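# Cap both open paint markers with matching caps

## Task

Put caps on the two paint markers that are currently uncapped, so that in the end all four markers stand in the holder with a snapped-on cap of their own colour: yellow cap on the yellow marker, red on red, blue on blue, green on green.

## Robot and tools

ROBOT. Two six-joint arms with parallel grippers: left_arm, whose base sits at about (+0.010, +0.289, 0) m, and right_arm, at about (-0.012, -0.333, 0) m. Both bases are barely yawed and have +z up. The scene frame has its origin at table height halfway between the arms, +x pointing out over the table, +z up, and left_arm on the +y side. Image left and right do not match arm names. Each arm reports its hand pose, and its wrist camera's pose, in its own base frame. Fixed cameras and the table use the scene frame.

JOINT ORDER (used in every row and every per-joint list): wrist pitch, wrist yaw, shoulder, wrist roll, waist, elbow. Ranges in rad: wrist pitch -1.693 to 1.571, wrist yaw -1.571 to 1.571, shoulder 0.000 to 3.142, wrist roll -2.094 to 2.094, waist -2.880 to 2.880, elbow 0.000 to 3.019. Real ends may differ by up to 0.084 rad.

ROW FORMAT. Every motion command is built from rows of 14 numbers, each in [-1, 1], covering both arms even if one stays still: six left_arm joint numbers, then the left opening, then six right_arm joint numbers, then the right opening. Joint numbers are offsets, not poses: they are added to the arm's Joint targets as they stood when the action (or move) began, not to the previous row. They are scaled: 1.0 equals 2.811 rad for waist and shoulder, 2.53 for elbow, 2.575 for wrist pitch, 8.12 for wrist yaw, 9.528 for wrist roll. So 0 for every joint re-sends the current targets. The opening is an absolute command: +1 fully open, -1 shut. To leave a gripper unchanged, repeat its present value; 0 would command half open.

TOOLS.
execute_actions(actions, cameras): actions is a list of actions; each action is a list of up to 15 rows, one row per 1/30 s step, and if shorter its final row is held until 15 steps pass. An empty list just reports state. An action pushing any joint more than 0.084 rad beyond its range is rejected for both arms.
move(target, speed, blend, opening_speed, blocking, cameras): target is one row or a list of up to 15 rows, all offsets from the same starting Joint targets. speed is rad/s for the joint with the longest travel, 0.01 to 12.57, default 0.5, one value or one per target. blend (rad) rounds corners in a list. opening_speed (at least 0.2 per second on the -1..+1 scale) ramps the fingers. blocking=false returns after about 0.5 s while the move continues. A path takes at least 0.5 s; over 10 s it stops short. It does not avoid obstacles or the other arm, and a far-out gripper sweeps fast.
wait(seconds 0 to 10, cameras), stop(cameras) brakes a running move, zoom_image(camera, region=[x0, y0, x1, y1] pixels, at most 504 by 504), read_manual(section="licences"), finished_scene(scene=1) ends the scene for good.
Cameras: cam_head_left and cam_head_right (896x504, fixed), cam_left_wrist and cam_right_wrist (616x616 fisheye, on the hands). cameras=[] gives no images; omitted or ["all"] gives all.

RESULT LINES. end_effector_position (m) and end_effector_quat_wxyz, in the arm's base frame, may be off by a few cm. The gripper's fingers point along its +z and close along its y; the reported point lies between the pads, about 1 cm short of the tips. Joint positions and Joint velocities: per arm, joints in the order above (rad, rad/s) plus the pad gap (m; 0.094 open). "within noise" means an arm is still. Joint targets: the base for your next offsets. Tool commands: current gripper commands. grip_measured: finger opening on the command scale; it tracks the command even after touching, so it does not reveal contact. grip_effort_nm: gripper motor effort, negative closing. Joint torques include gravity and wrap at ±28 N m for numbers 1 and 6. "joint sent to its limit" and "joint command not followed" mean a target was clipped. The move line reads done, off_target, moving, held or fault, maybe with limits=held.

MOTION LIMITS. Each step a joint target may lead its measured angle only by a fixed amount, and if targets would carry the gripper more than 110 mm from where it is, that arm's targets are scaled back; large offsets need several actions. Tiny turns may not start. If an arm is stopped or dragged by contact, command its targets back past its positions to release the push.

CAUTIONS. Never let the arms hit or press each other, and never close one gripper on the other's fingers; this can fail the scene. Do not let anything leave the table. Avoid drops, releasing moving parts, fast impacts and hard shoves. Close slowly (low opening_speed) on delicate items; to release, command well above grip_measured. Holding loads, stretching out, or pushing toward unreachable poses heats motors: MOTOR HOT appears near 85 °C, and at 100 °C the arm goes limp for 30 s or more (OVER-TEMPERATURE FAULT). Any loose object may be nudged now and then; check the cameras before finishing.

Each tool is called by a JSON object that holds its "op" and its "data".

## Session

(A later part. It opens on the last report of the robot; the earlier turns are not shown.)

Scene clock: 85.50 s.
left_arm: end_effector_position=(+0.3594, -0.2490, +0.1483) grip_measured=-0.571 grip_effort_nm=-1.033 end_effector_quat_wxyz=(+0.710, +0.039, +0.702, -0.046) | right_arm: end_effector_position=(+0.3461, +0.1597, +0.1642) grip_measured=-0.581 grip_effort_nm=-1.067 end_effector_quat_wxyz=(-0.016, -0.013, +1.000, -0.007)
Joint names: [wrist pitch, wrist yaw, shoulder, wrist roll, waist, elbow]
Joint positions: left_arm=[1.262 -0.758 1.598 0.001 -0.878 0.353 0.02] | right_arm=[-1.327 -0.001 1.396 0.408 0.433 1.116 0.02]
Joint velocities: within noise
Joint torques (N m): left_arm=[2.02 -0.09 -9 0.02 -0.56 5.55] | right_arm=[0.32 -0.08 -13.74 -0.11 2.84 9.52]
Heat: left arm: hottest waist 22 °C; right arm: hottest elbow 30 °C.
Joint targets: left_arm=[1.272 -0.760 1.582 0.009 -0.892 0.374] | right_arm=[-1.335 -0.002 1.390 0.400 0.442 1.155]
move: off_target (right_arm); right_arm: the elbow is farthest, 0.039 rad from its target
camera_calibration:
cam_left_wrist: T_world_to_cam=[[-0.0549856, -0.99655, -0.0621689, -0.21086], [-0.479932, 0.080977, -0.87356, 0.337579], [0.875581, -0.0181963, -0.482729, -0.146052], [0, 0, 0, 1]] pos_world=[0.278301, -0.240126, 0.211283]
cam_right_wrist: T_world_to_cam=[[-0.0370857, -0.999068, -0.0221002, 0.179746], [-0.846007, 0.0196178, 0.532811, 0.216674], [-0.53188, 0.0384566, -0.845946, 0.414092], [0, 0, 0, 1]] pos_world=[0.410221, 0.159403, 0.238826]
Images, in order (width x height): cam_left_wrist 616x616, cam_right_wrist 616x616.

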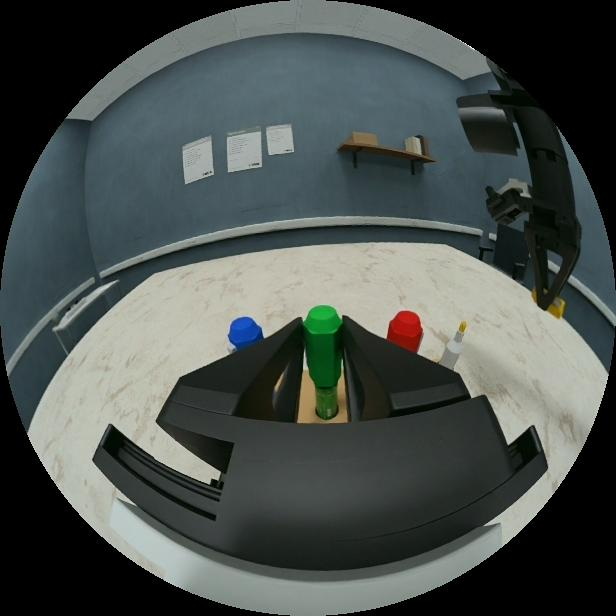

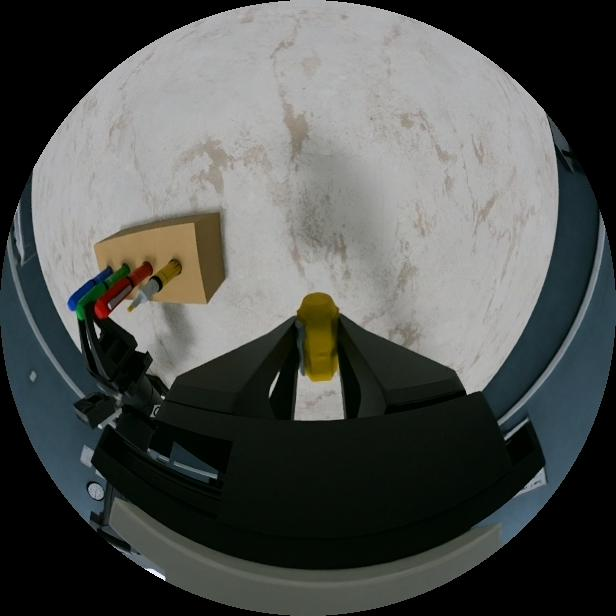

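{"op": "move", "data": {"target": [[-0.01786, 0, 0.02988, 0, 0, -0.01779, -0.72, 0, 0, 0, 0, 0, 0, -0.72], [-0.0027, 0, 0.01352, 0, 0, -0.00672, -0.32, 0, 0, 0, 0, 0, 0, -0.72]], "speed": [0.15, 0.2], "opening_speed": 1.0, "cameras": ["cam_left_wrist", "cam_right_wrist", "cam_head_left"]}}

{"op": "zoom_image", "data": {"camera": "cam_right_wrist", "region": [66, 266, 126, 326]}}

{"op": "zoom_image", "data": {"camera": "cam_left_wrist", "region": [280, 290, 380, 420]}}

Scene clock: 88.20 s.
left_arm: end_effector_position=(+0.3592, -0.2490, +0.1402) grip_measured=-0.324 grip_effort_nm=0.139 end_effector_quat_wxyz=(+0.705, +0.044, +0.707, -0.042) | right_arm: end_effector_position=(+0.3461, +0.1597, +0.1642) grip_measured=-0.581 grip_effort_nm=-1.057 end_effector_quat_wxyz=(-0.016, -0.013, +1.000, -0.007)
Joint names: [wrist pitch, wrist yaw, shoulder, wrist roll, waist, elbow]
Joint positions: left_arm=[1.264 -0.758 1.619 0.001 -0.879 0.351 0.032] | right_arm=[-1.327 -0.001 1.396 0.408 0.433 1.116 0.02]
Joint velocities: within noise
Joint torques (N m): left_arm=[1.7 -0.1 -7.82 0.02 -0.56 4.14] | right_arm=[0.34 -0.08 -13.74 -0.11 2.84 9.52]
Heat: left arm: hottest waist 22 °C; right arm: hottest elbow 30 °C.
Joint targets: left_arm=[1.265 -0.760 1.620 0.009 -0.892 0.357] | right_arm=[-1.335 -0.002 1.390 0.400 0.442 1.155]
move: off_target (right_arm); right_arm: the elbow is farthest, 0.039 rad from its target
camera_calibration:
cam_left_wrist: T_world_to_cam=[[-0.056596, -0.995474, -0.0763376, -0.20866], [-0.490682, 0.0943226, -0.866219, 0.336662], [0.869499, -0.011567, -0.493799, -0.14437], [0, 0, 0, 1]] pos_world=[0.278915, -0.24114, 0.204404]
cam_right_wrist: T_world_to_cam=[[-0.0370857, -0.999068, -0.0221002, 0.179746], [-0.846007, 0.0196178, 0.532811, 0.216674], [-0.53188, 0.0384566, -0.845946, 0.414092], [0, 0, 0, 1]] pos_world=[0.410221, 0.159403, 0.238826]
Images, in order (width x height): cam_head_left 896x504, cam_left_wrist 616x616, cam_right_wrist 616x616.

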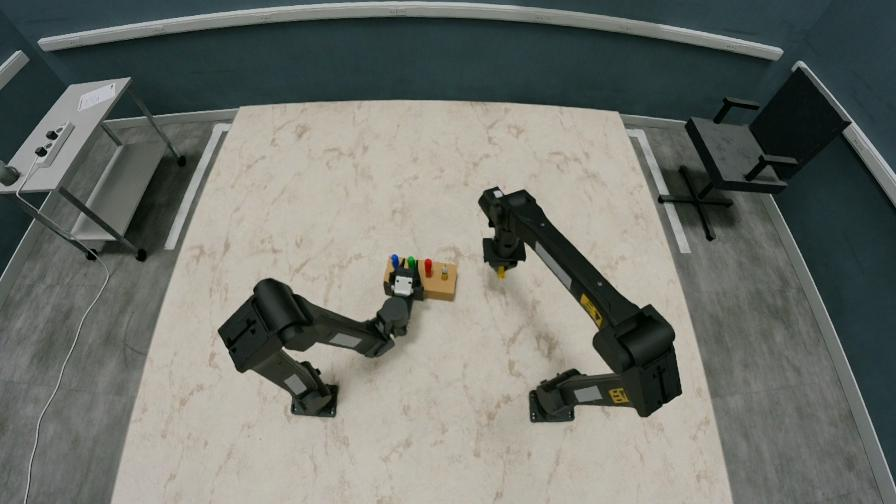

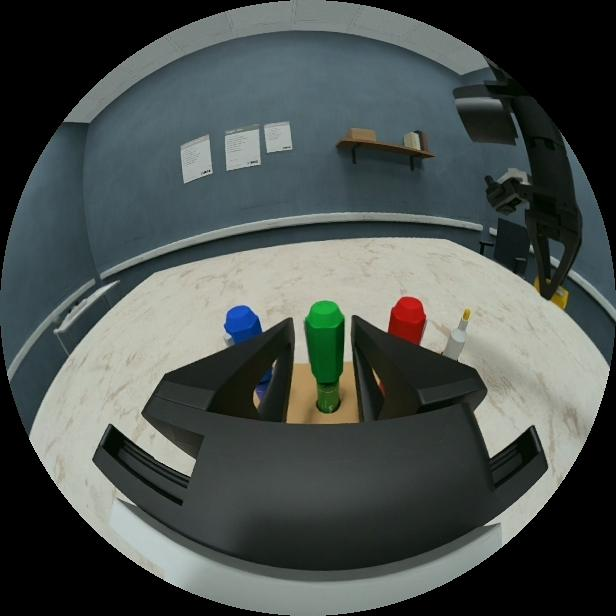

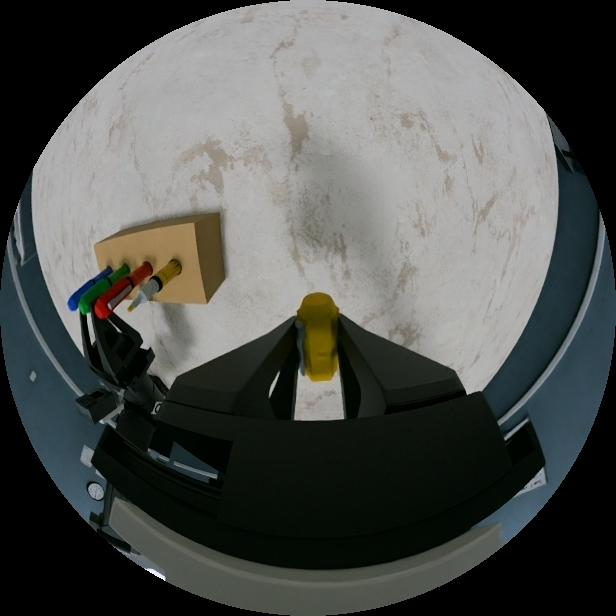

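Scaled by 8.400 from the camera's 616x616 image, which has a finer 880x880 frame.

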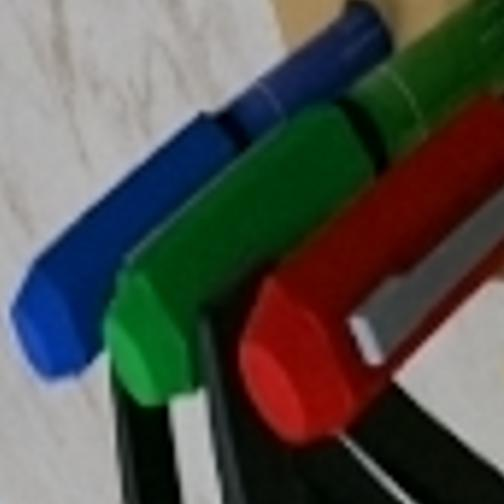

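Scaled by 3.877 from the camera's 616x616 image, which has a finer 880x880 frame.

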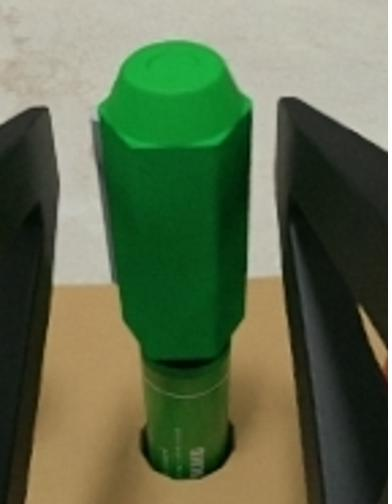

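{"op": "move", "data": {"target": [[0.01748, -0.01989, -0.02561, 0, -0.05692, -0.03953, -0.32, 0, 0, 0, 0, 0, 0, -0.72], [-0.21942, -0.01989, -0.20633, 0, -0.05692, 0.00119, -0.32, 0.40971, 0.0001, 0.00178, -0.02099, 0, -0.10672, -0.72], [-0.21942, 0.0936, -0.20633, 0, 0.31128, 0.00119, -0.32, 0.8233, 0.0002, 0.00356, -0.04198, 0, -0.21146, -0.72], [-0.12621, 0.25924, -0.11775, 0, 0.31128, 0, -0.32, 0.82913, 0.13879, -0.00534, -0.04198, 0.20562, -0.2253, -0.72]], "speed": [0.3, 1.0, 1.2, 1.3], "blend": [0.03, 0.06, 0.1, 0]}}

Scene clock: 95.20 s.
left_arm: end_effector_position=(+0.3052, -0.1772, +0.1944) grip_measured=-0.323 grip_effort_nm=0.134 end_effector_quat_wxyz=(+0.536, +0.439, +0.558, -0.457) | right_arm: end_effector_position=(+0.3631, +0.2878, +0.2401) grip_measured=-0.581 grip_effort_nm=-1.057 end_effector_quat_wxyz=(+0.704, +0.038, +0.708, -0.039)
Joint names: [wrist pitch, wrist yaw, shoulder, wrist roll, waist, elbow]
Joint positions: left_arm=[0.923 1.342 1.283 0.001 -0.03 0.319 0.032] | right_arm=[0.786 1.121 1.391 0.008 1.012 0.593 0.02]
Joint velocities: within noise
Joint torques (N m): left_arm=[1.98 0.16 -5.01 0.03 1.55 8.59] | right_arm=[2.37 0.14 -12.86 -0.11 2.78 5.33]
Heat: left arm: hottest elbow 23 °C; right arm: hottest elbow 30 °C.
Joint targets: left_arm=[0.940 1.345 1.289 0.009 -0.017 0.357] | right_arm=[0.800 1.124 1.376 0.000 1.020 0.584]
move: off_target (left_arm); left_arm: the elbow is farthest, 0.038 rad from its target
camera_calibration:
cam_left_wrist: T_world_to_cam=[[-0.965293, -0.258795, -0.0351494, 0.263744], [-0.101039, 0.49415, -0.863485, 0.301733], [0.240834, -0.829964, -0.503148, -0.0211832], [0, 0, 0, 1]] pos_world=[0.290179, -0.098427, 0.259154]
cam_right_wrist: T_world_to_cam=[[-0.0715644, -0.995657, -0.0595442, 0.330592], [-0.502998, 0.0875755, -0.859839, 0.378387], [0.86132, -0.0315833, -0.50708, -0.0846185], [0, 0, 0, 1]] pos_world=[0.28687, 0.293346, 0.302129]

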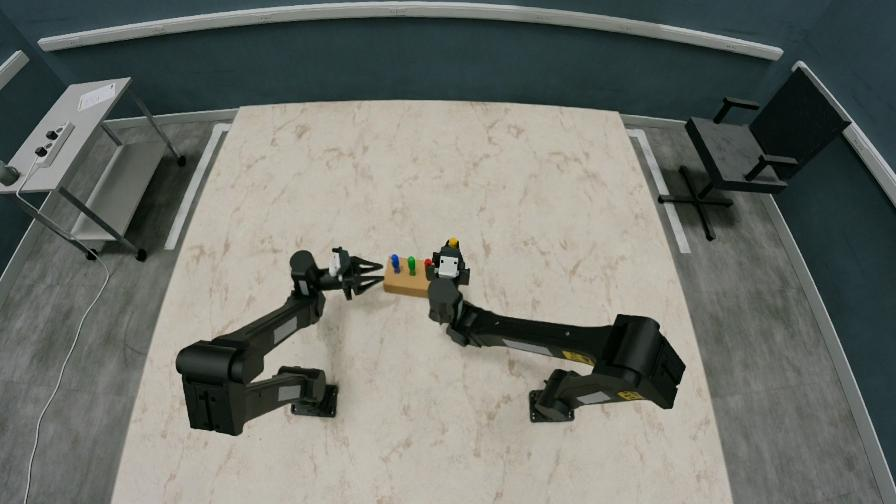

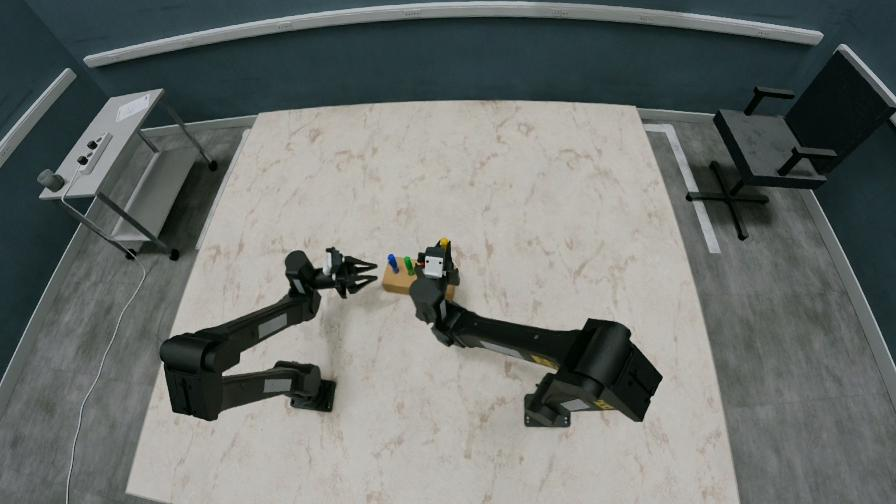

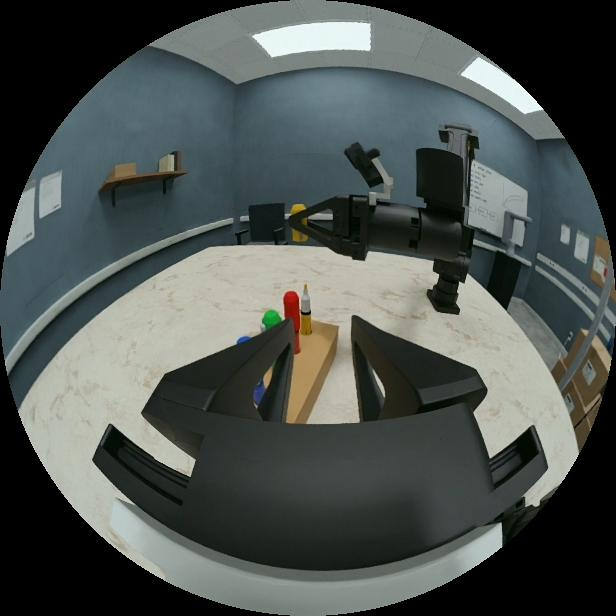

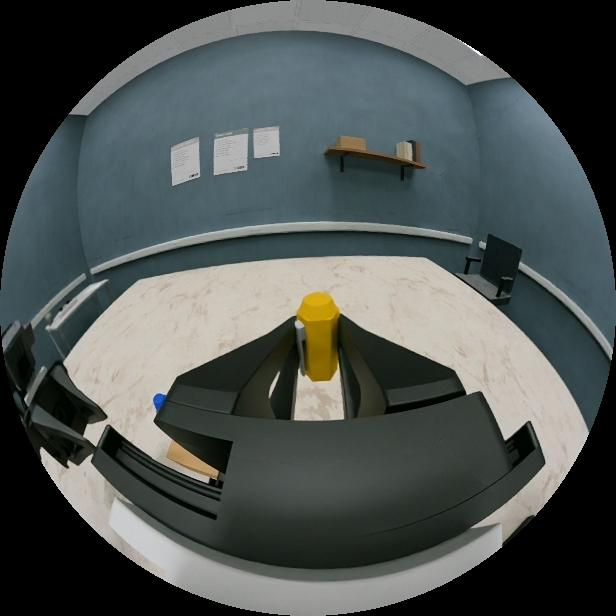

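{"op": "zoom_image", "data": {"camera": "cam_left_wrist", "region": [250, 195, 370, 345]}}

{"op": "zoom_image", "data": {"camera": "cam_head_left", "region": [375, 230, 475, 310]}}

{"op": "zoom_image", "data": {"camera": "cam_right_wrist", "region": [265, 290, 395, 420]}}

Scaled by 3.360 from the camera's 616x616 image, which has a finer 880x880 frame.

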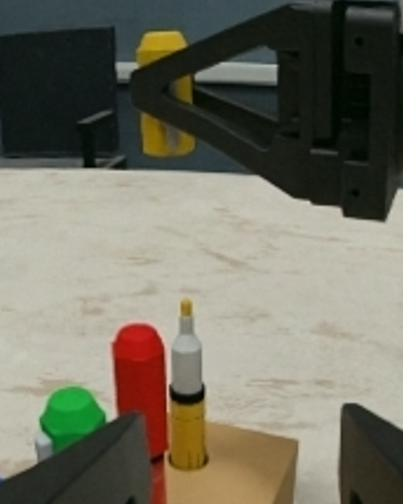

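Scaled by 5.040 from the camera's 896x504 image, which has a finer 1280x720 frame.

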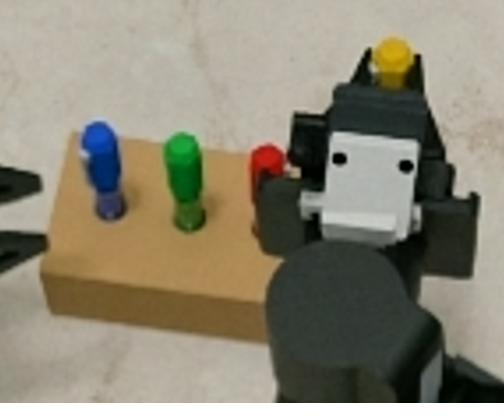

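Scaled by 3.877 from the camera's 616x616 image, which has a finer 880x880 frame.

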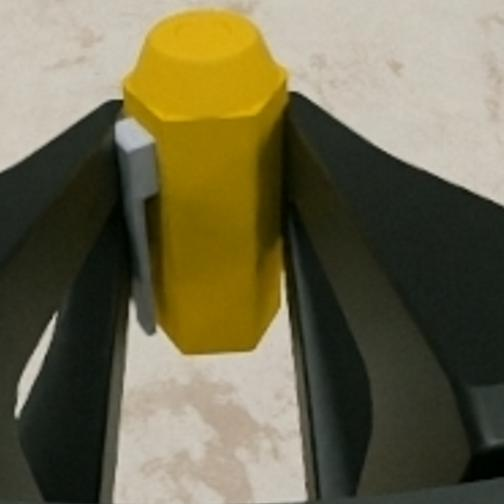

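{"op": "zoom_image", "data": {"camera": "cam_head_right", "region": [375, 230, 475, 310]}}

{"op": "zoom_image", "data": {"camera": "cam_head_left", "region": [410, 230, 470, 290]}}

Scaled by 5.040 from the camera's 896x504 image, which has a finer 1280x720 frame.

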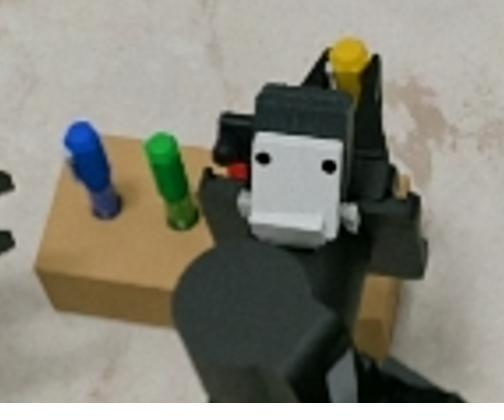

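Scaled by 8.400 from the camera's 896x504 image, which has a finer 1280x720 frame.

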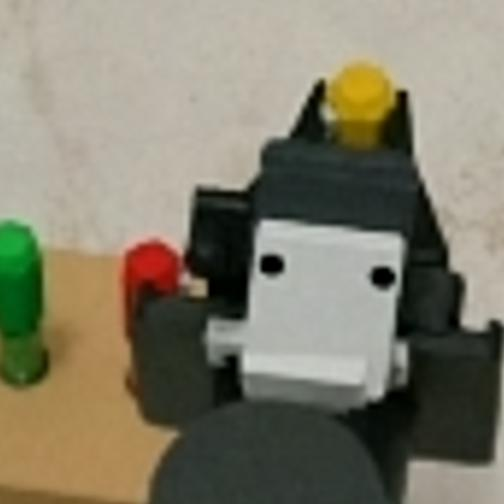

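{"op": "move", "data": {"target": [0, 0, 0, 0, 0, 0, -0.32, 0.06563, 0.0053, 0.04465, -0.00084, 0.01565, -0.00581, -0.72], "speed": 0.25}}

{"op": "zoom_image", "data": {"camera": "cam_left_wrist", "region": [250, 225, 370, 345]}}

{"op": "zoom_image", "data": {"camera": "cam_right_wrist", "region": [265, 290, 395, 420]}}

{"op": "zoom_image", "data": {"camera": "cam_head_left", "region": [410, 235, 470, 295]}}

Scene clock: 98.57 s.
left_arm: end_effector_position=(+0.3052, -0.1772, +0.1945) grip_measured=-0.323 grip_effort_nm=0.134 end_effector_quat_wxyz=(+0.536, +0.440, +0.558, -0.456) | right_arm: end_effector_position=(+0.3516, +0.2990, +0.2220) grip_measured=-0.581 grip_effort_nm=-1.062 end_effector_quat_wxyz=(+0.714, +0.056, +0.697, -0.021)
Joint names: [wrist pitch, wrist yaw, shoulder, wrist roll, waist, elbow]
Joint positions: left_arm=[0.924 1.342 1.283 0.001 -0.03 0.319 0.032] | right_arm=[0.955 1.164 1.478 0 1.055 0.577 0.02]
Joint velocities: within noise
Joint torques (N m): left_arm=[1.95 0.15 -4.95 0.03 1.61 8.59] | right_arm=[2.37 0.09 -9.82 -0.1 2.84 4.82]
Heat: left arm: hottest elbow 23 °C; right arm: hottest elbow 30 °C.
Joint targets: left_arm=[0.940 1.345 1.289 0.009 -0.017 0.357] | right_arm=[0.969 1.167 1.501 -0.008 1.064 0.570]
move: off_target (left_arm); left_arm: the elbow is farthest, 0.038 rad from its target
camera_calibration:
cam_left_wrist: T_world_to_cam=[[-0.965275, -0.258813, -0.0354987, 0.263831], [-0.100733, 0.494138, -0.863528, 0.301741], [0.241033, -0.829966, -0.50305, -0.0212158], [0, 0, 0, 1]] pos_world=[0.290179, -0.098427, 0.259255]
cam_right_wrist: T_world_to_cam=[[-0.0689444, -0.991504, -0.110304, 0.348985], [-0.475383, 0.129859, -0.870143, 0.33604], [0.877074, -0.00755478, -0.480297, -0.102163], [0, 0, 0, 1]] pos_world=[0.273412, 0.30161, 0.281829]

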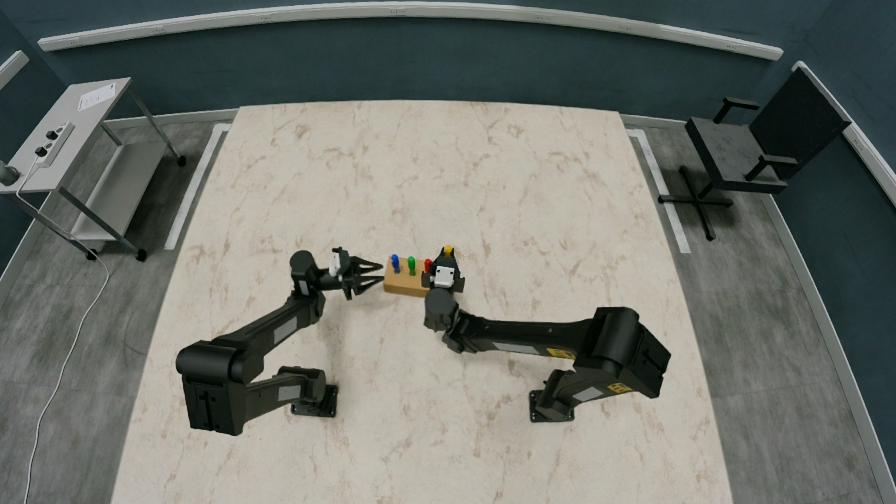

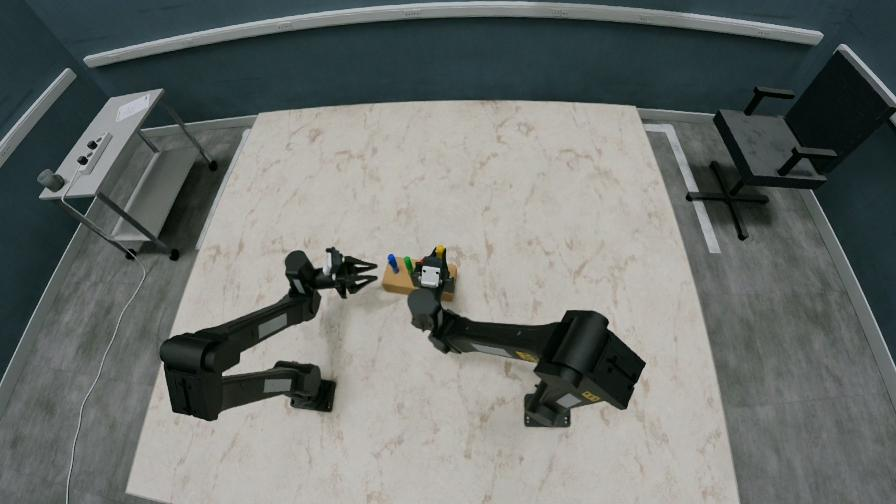

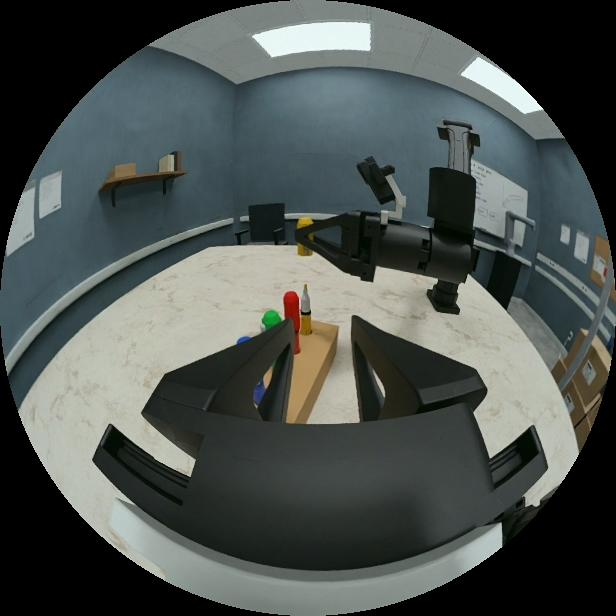

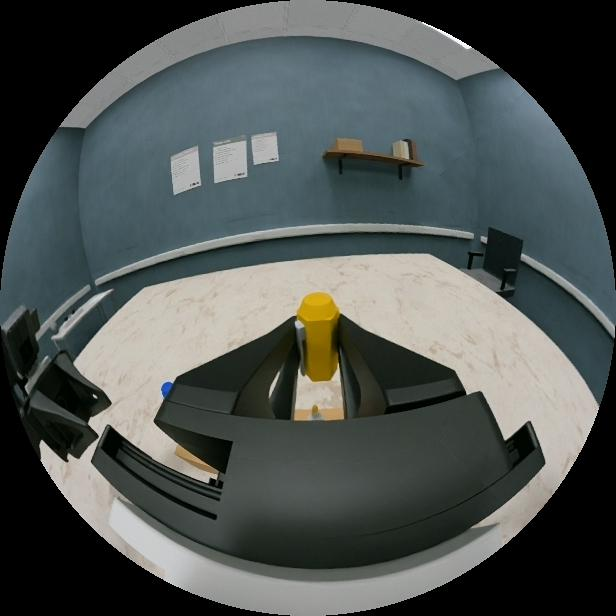

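Scaled by 4.200 from the camera's 616x616 image, which has a finer 880x880 frame.

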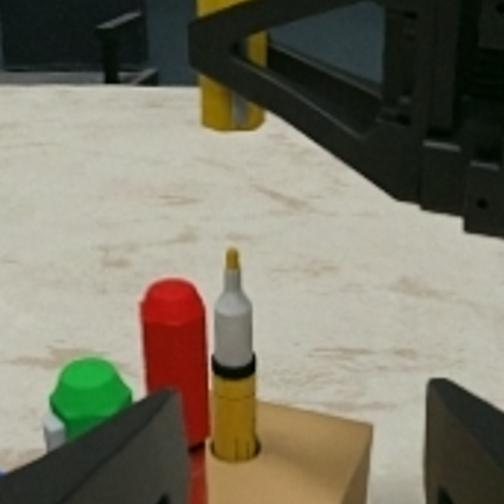

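Scaled by 3.877 from the camera's 616x616 image, which has a finer 880x880 frame.

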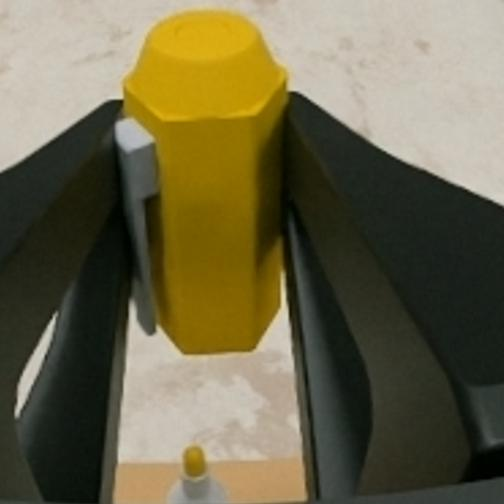

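Scaled by 8.400 from the camera's 896x504 image, which has a finer 1280x720 frame.

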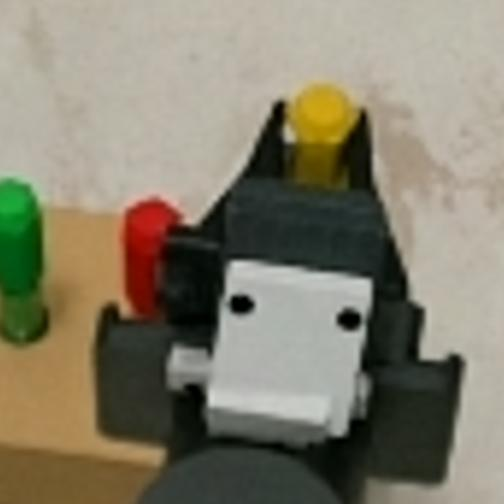

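{"op": "move", "data": {"target": [0, 0, 0, 0, 0, 0, -0.32, 0.02031, 0.00094, 0.03131, 0, 0.00306, -0.00047, -0.72], "speed": 0.15}}

{"op": "zoom_image", "data": {"camera": "cam_left_wrist", "region": [265, 225, 345, 345]}}

{"op": "zoom_image", "data": {"camera": "cam_right_wrist", "region": [265, 290, 395, 420]}}

{"op": "zoom_image", "data": {"camera": "cam_head_left", "region": [410, 235, 470, 295]}}

Scene clock: 100.50 s.
left_arm: end_effector_position=(+0.3052, -0.1772, +0.1945) grip_measured=-0.323 grip_effort_nm=0.134 end_effector_quat_wxyz=(+0.536, +0.440, +0.558, -0.456) | right_arm: end_effector_position=(+0.3521, +0.3061, +0.1936) grip_measured=-0.581 grip_effort_nm=-1.057 end_effector_quat_wxyz=(+0.709, +0.045, +0.703, -0.032)
Joint names: [wrist pitch, wrist yaw, shoulder, wrist roll, waist, elbow]
Joint positions: left_arm=[0.924 1.342 1.283 0.001 -0.03 0.319 0.032] | right_arm=[1.008 1.171 1.564 0 1.063 0.577 0.02]
Joint velocities: within noise
Joint torques (N m): left_arm=[1.96 0.15 -4.95 0.03 1.61 8.58] | right_arm=[2.3 0.11 -10.52 -0.11 2.96 4.22]
Heat: left arm: hottest elbow 23 °C; right arm: hottest elbow 30 °C.
Joint targets: left_arm=[0.940 1.345 1.289 0.009 -0.017 0.357] | right_arm=[1.021 1.175 1.589 -0.008 1.073 0.568]
move: off_target (left_arm); left_arm: the elbow is farthest, 0.038 rad from its target
camera_calibration:
cam_left_wrist: T_world_to_cam=[[-0.965275, -0.258813, -0.0354987, 0.263831], [-0.100733, 0.494138, -0.863528, 0.301741], [0.241033, -0.829966, -0.50305, -0.0212158], [0, 0, 0, 1]] pos_world=[0.290179, -0.098427, 0.259255]
cam_right_wrist: T_world_to_cam=[[-0.0701143, -0.994333, -0.079911, 0.348347], [-0.490104, 0.10411, -0.865424, 0.322855], [0.868839, -0.0215139, -0.494626, -0.106273], [0, 0, 0, 1]] pos_world=[0.274991, 0.310474, 0.254678]

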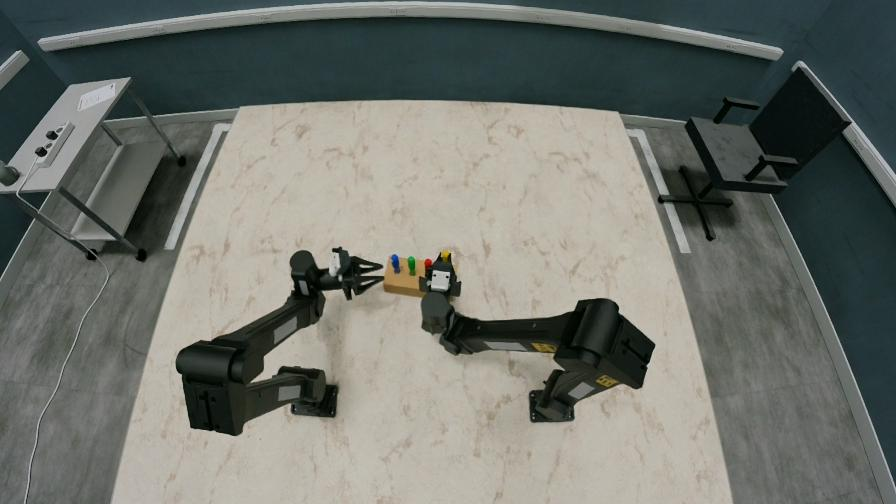

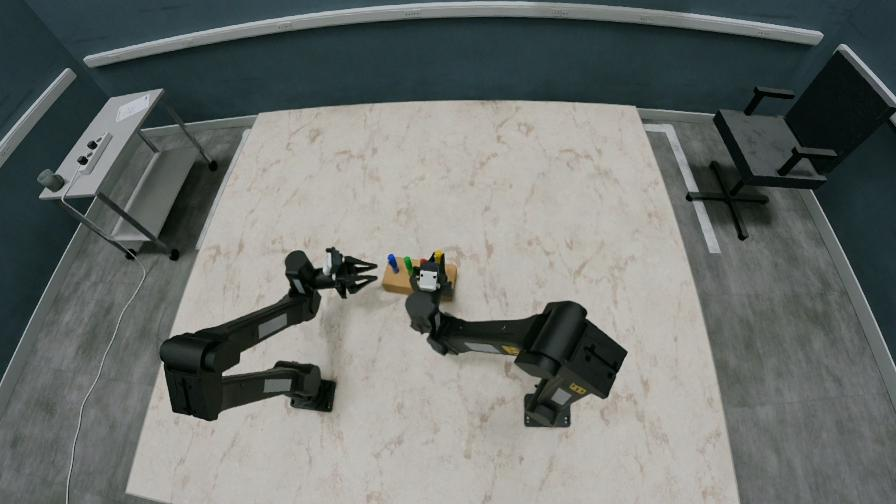

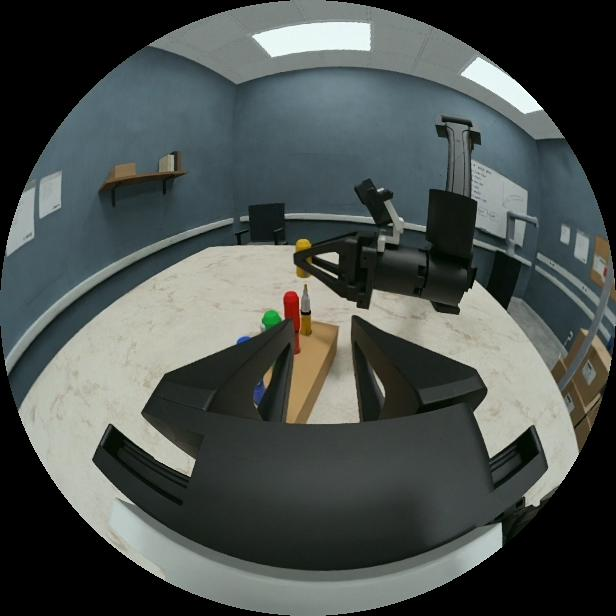

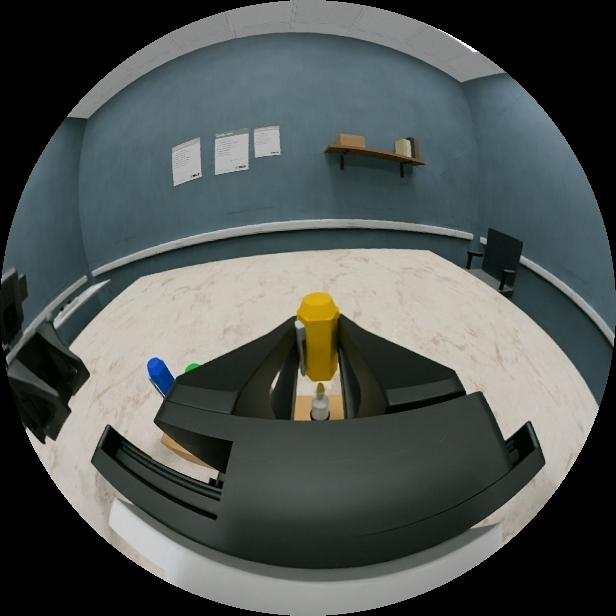

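Scaled by 4.200 from the camera's 616x616 image, which has a finer 880x880 frame.

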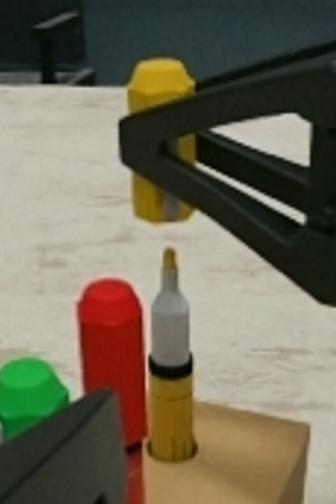

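Scaled by 3.877 from the camera's 616x616 image, which has a finer 880x880 frame.

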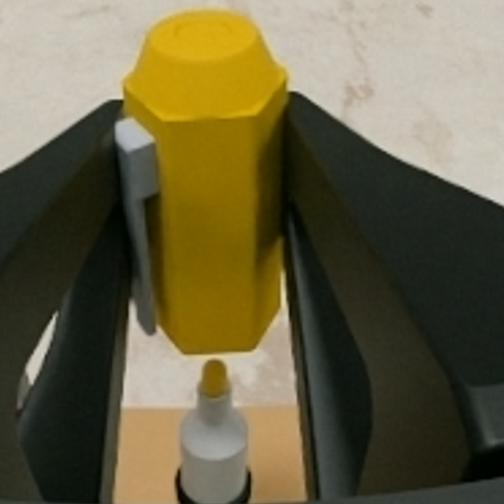

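Scaled by 8.400 from the camera's 896x504 image, which has a finer 1280x720 frame.

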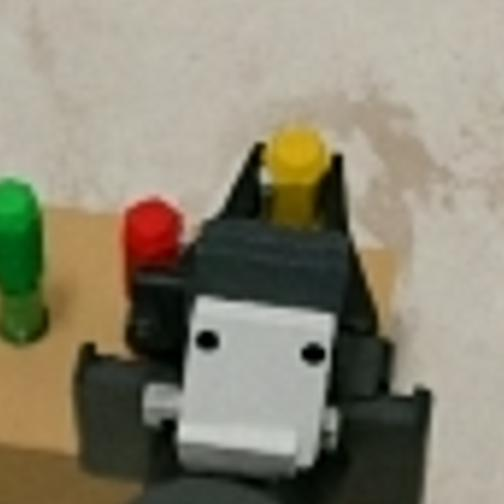

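{"op": "move", "data": {"target": [0, 0, 0, 0, 0, 0, -0.32, 0.01783, 0.00037, 0.01387, 0.00577, 0.00107, -0.00356, -0.72], "speed": 0.12}}

{"op": "zoom_image", "data": {"camera": "cam_left_wrist", "region": [265, 225, 345, 345]}}

{"op": "zoom_image", "data": {"camera": "cam_right_wrist", "region": [265, 290, 395, 420]}}

{"op": "zoom_image", "data": {"camera": "cam_left_wrist", "region": [285, 240, 325, 300]}}

Scene clock: 103.13 s.
left_arm: end_effector_position=(+0.3052, -0.1772, +0.1945) grip_measured=-0.323 grip_effort_nm=0.134 end_effector_quat_wxyz=(+0.536, +0.440, +0.558, -0.456) | right_arm: end_effector_position=(+0.3506, +0.3057, +0.1808) grip_measured=-0.581 grip_effort_nm=-1.053 end_effector_quat_wxyz=(+0.709, +0.058, +0.702, -0.019)
Joint names: [wrist pitch, wrist yaw, shoulder, wrist roll, waist, elbow]
Joint positions: left_arm=[0.924 1.342 1.283 0.001 -0.03 0.319 0.032] | right_arm=[1.054 1.175 1.602 0.039 1.066 0.567 0.02]
Joint velocities: within noise
Joint torques (N m): left_arm=[1.96 0.15 -5.01 0.03 1.55 8.59] | right_arm=[2.33 0.11 -10.64 0.04 2.96 4]
Heat: left arm: hottest elbow 23 °C; right arm: hottest elbow 29 °C.
Joint targets: left_arm=[0.940 1.345 1.289 0.009 -0.017 0.357] | right_arm=[1.067 1.178 1.628 0.047 1.076 0.560]
move: off_target (left_arm); left_arm: the elbow is farthest, 0.038 rad from its target
camera_calibration:
cam_left_wrist: T_world_to_cam=[[-0.965275, -0.258813, -0.0354987, 0.263831], [-0.100733, 0.494138, -0.863528, 0.301741], [0.241033, -0.829966, -0.50305, -0.0212158], [0, 0, 0, 1]] pos_world=[0.290179, -0.098427, 0.259255]
cam_right_wrist: T_world_to_cam=[[-0.0695155, -0.990749, -0.11655, 0.352046], [-0.487354, 0.135669, -0.862601, 0.299944], [0.870433, -0.00316319, -0.492276, -0.117808], [0, 0, 0, 1]] pos_world=[0.273195, 0.307724, 0.241769]

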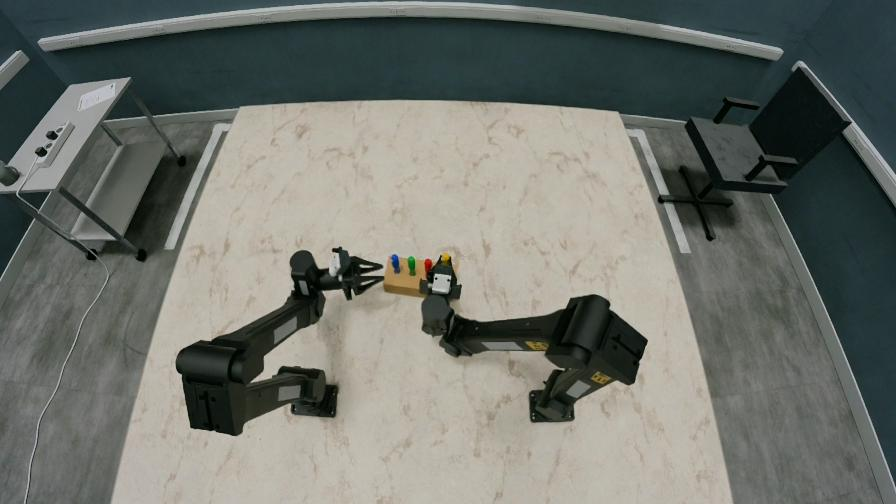

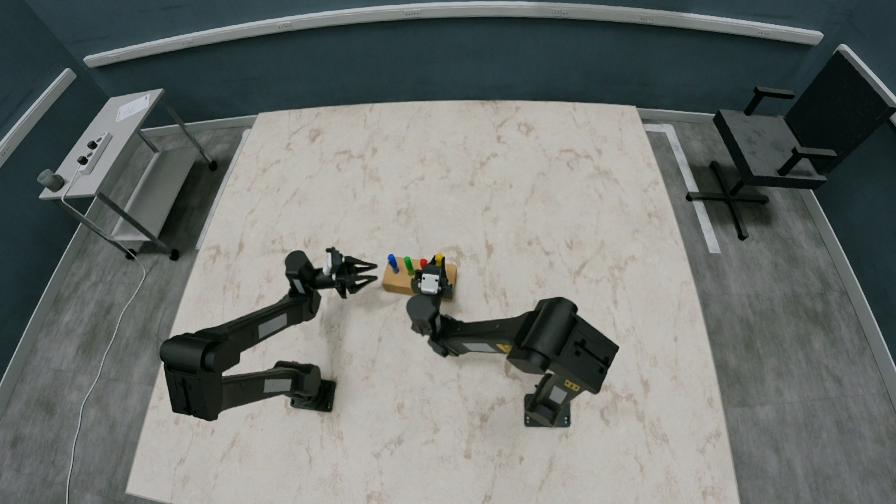

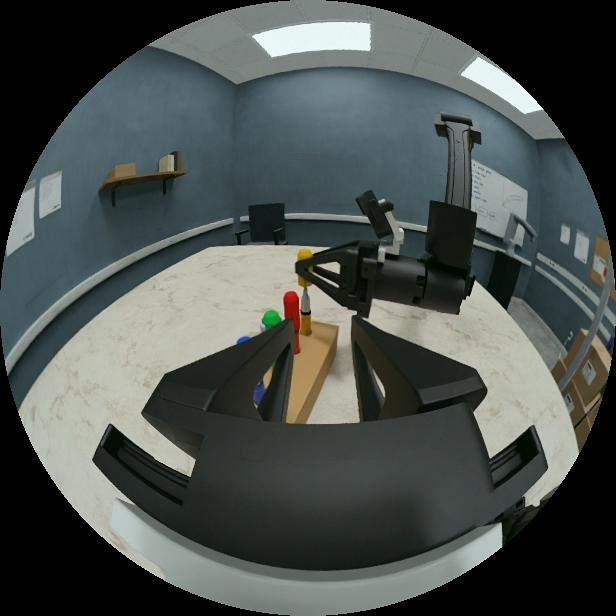

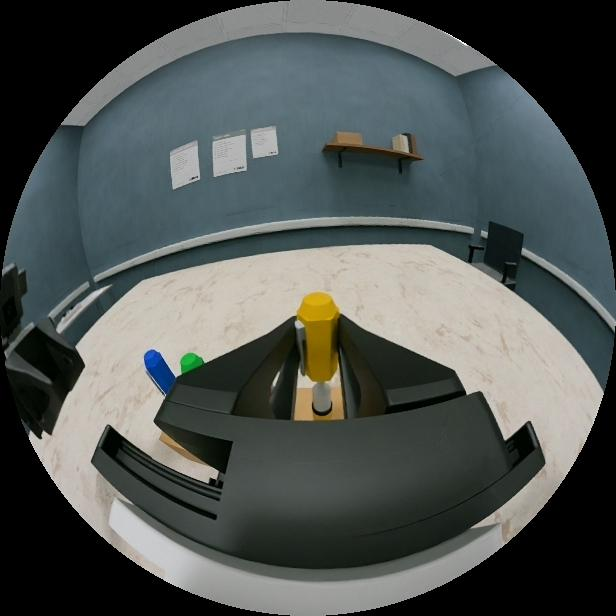

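Scaled by 4.200 from the camera's 616x616 image, which has a finer 880x880 frame.

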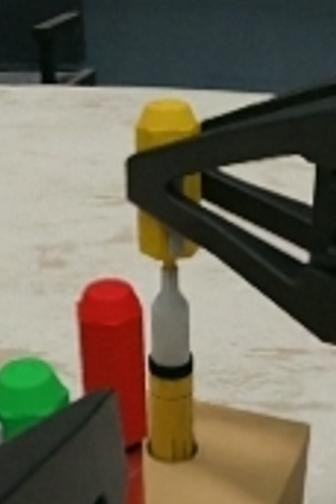

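Scaled by 3.877 from the camera's 616x616 image, which has a finer 880x880 frame.

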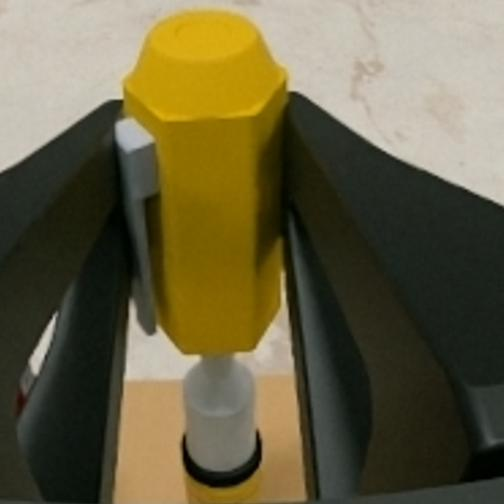

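Scaled by 8.400 from the camera's 616x616 image, which has a finer 880x880 frame.

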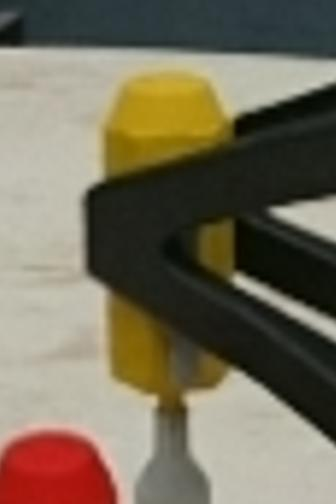

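{"op": "execute_actions", "data": {"actions": [], "cameras": ["cam_left_wrist","cam_right_wrist"]}}

Scene clock: 104.20 s.
left_arm: end_effector_position=(+0.3052, -0.1772, +0.1945) grip_measured=-0.323 grip_effort_nm=0.139 end_effector_quat_wxyz=(+0.536, +0.440, +0.558, -0.456) | right_arm: end_effector_position=(+0.3506, +0.3057, +0.1808) grip_measured=-0.581 grip_effort_nm=-1.062 end_effector_quat_wxyz=(+0.709, +0.058, +0.702, -0.018)
Joint names: [wrist pitch, wrist yaw, shoulder, wrist roll, waist, elbow]
Joint positions: left_arm=[0.924 1.342 1.283 0.001 -0.03 0.319 0.032] | right_arm=[1.054 1.175 1.602 0.04 1.066 0.567 0.02]
Joint velocities: within noise
Joint torques (N m): left_arm=[1.96 0.15 -4.95 0.03 1.61 8.58] | right_arm=[2.33 0.11 -10.64 0.04 2.9 4]
Heat: left arm: hottest elbow 23 °C; right arm: hottest elbow 29 °C.
Joint targets: left_arm=[0.940 1.345 1.289 0.009 -0.017 0.357] | right_arm=[1.067 1.178 1.628 0.047 1.076 0.560]
Tool commands: left_gripper/opening=-0.32 right_gripper/opening=-0.72
camera_calibration:
cam_left_wrist: T_world_to_cam=[[-0.965275, -0.258813, -0.0354987, 0.263831], [-0.100733, 0.494138, -0.863528, 0.301741], [0.241033, -0.829966, -0.50305, -0.0212158], [0, 0, 0, 1]] pos_world=[0.290179, -0.098427, 0.259255]
cam_right_wrist: T_world_to_cam=[[-0.0695415, -0.990666, -0.117234, 0.352182], [-0.487233, 0.136278, -0.862573, 0.299631], [0.870499, -0.00286421, -0.492162, -0.117995], [0, 0, 0, 1]] pos_world=[0.273195, 0.307724, 0.241669]
Images, in order (width x height): cam_left_wrist 616x616, cam_right_wrist 616x616.

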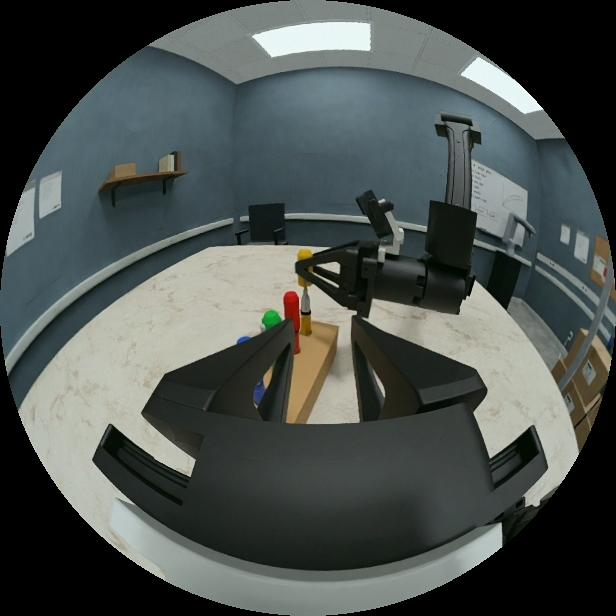

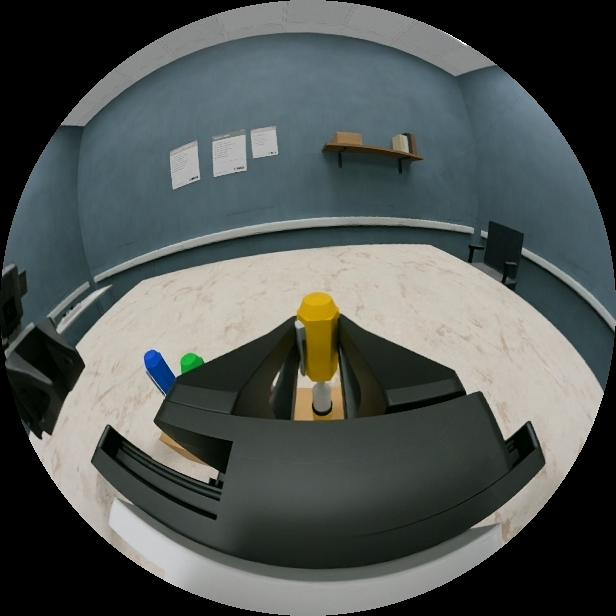

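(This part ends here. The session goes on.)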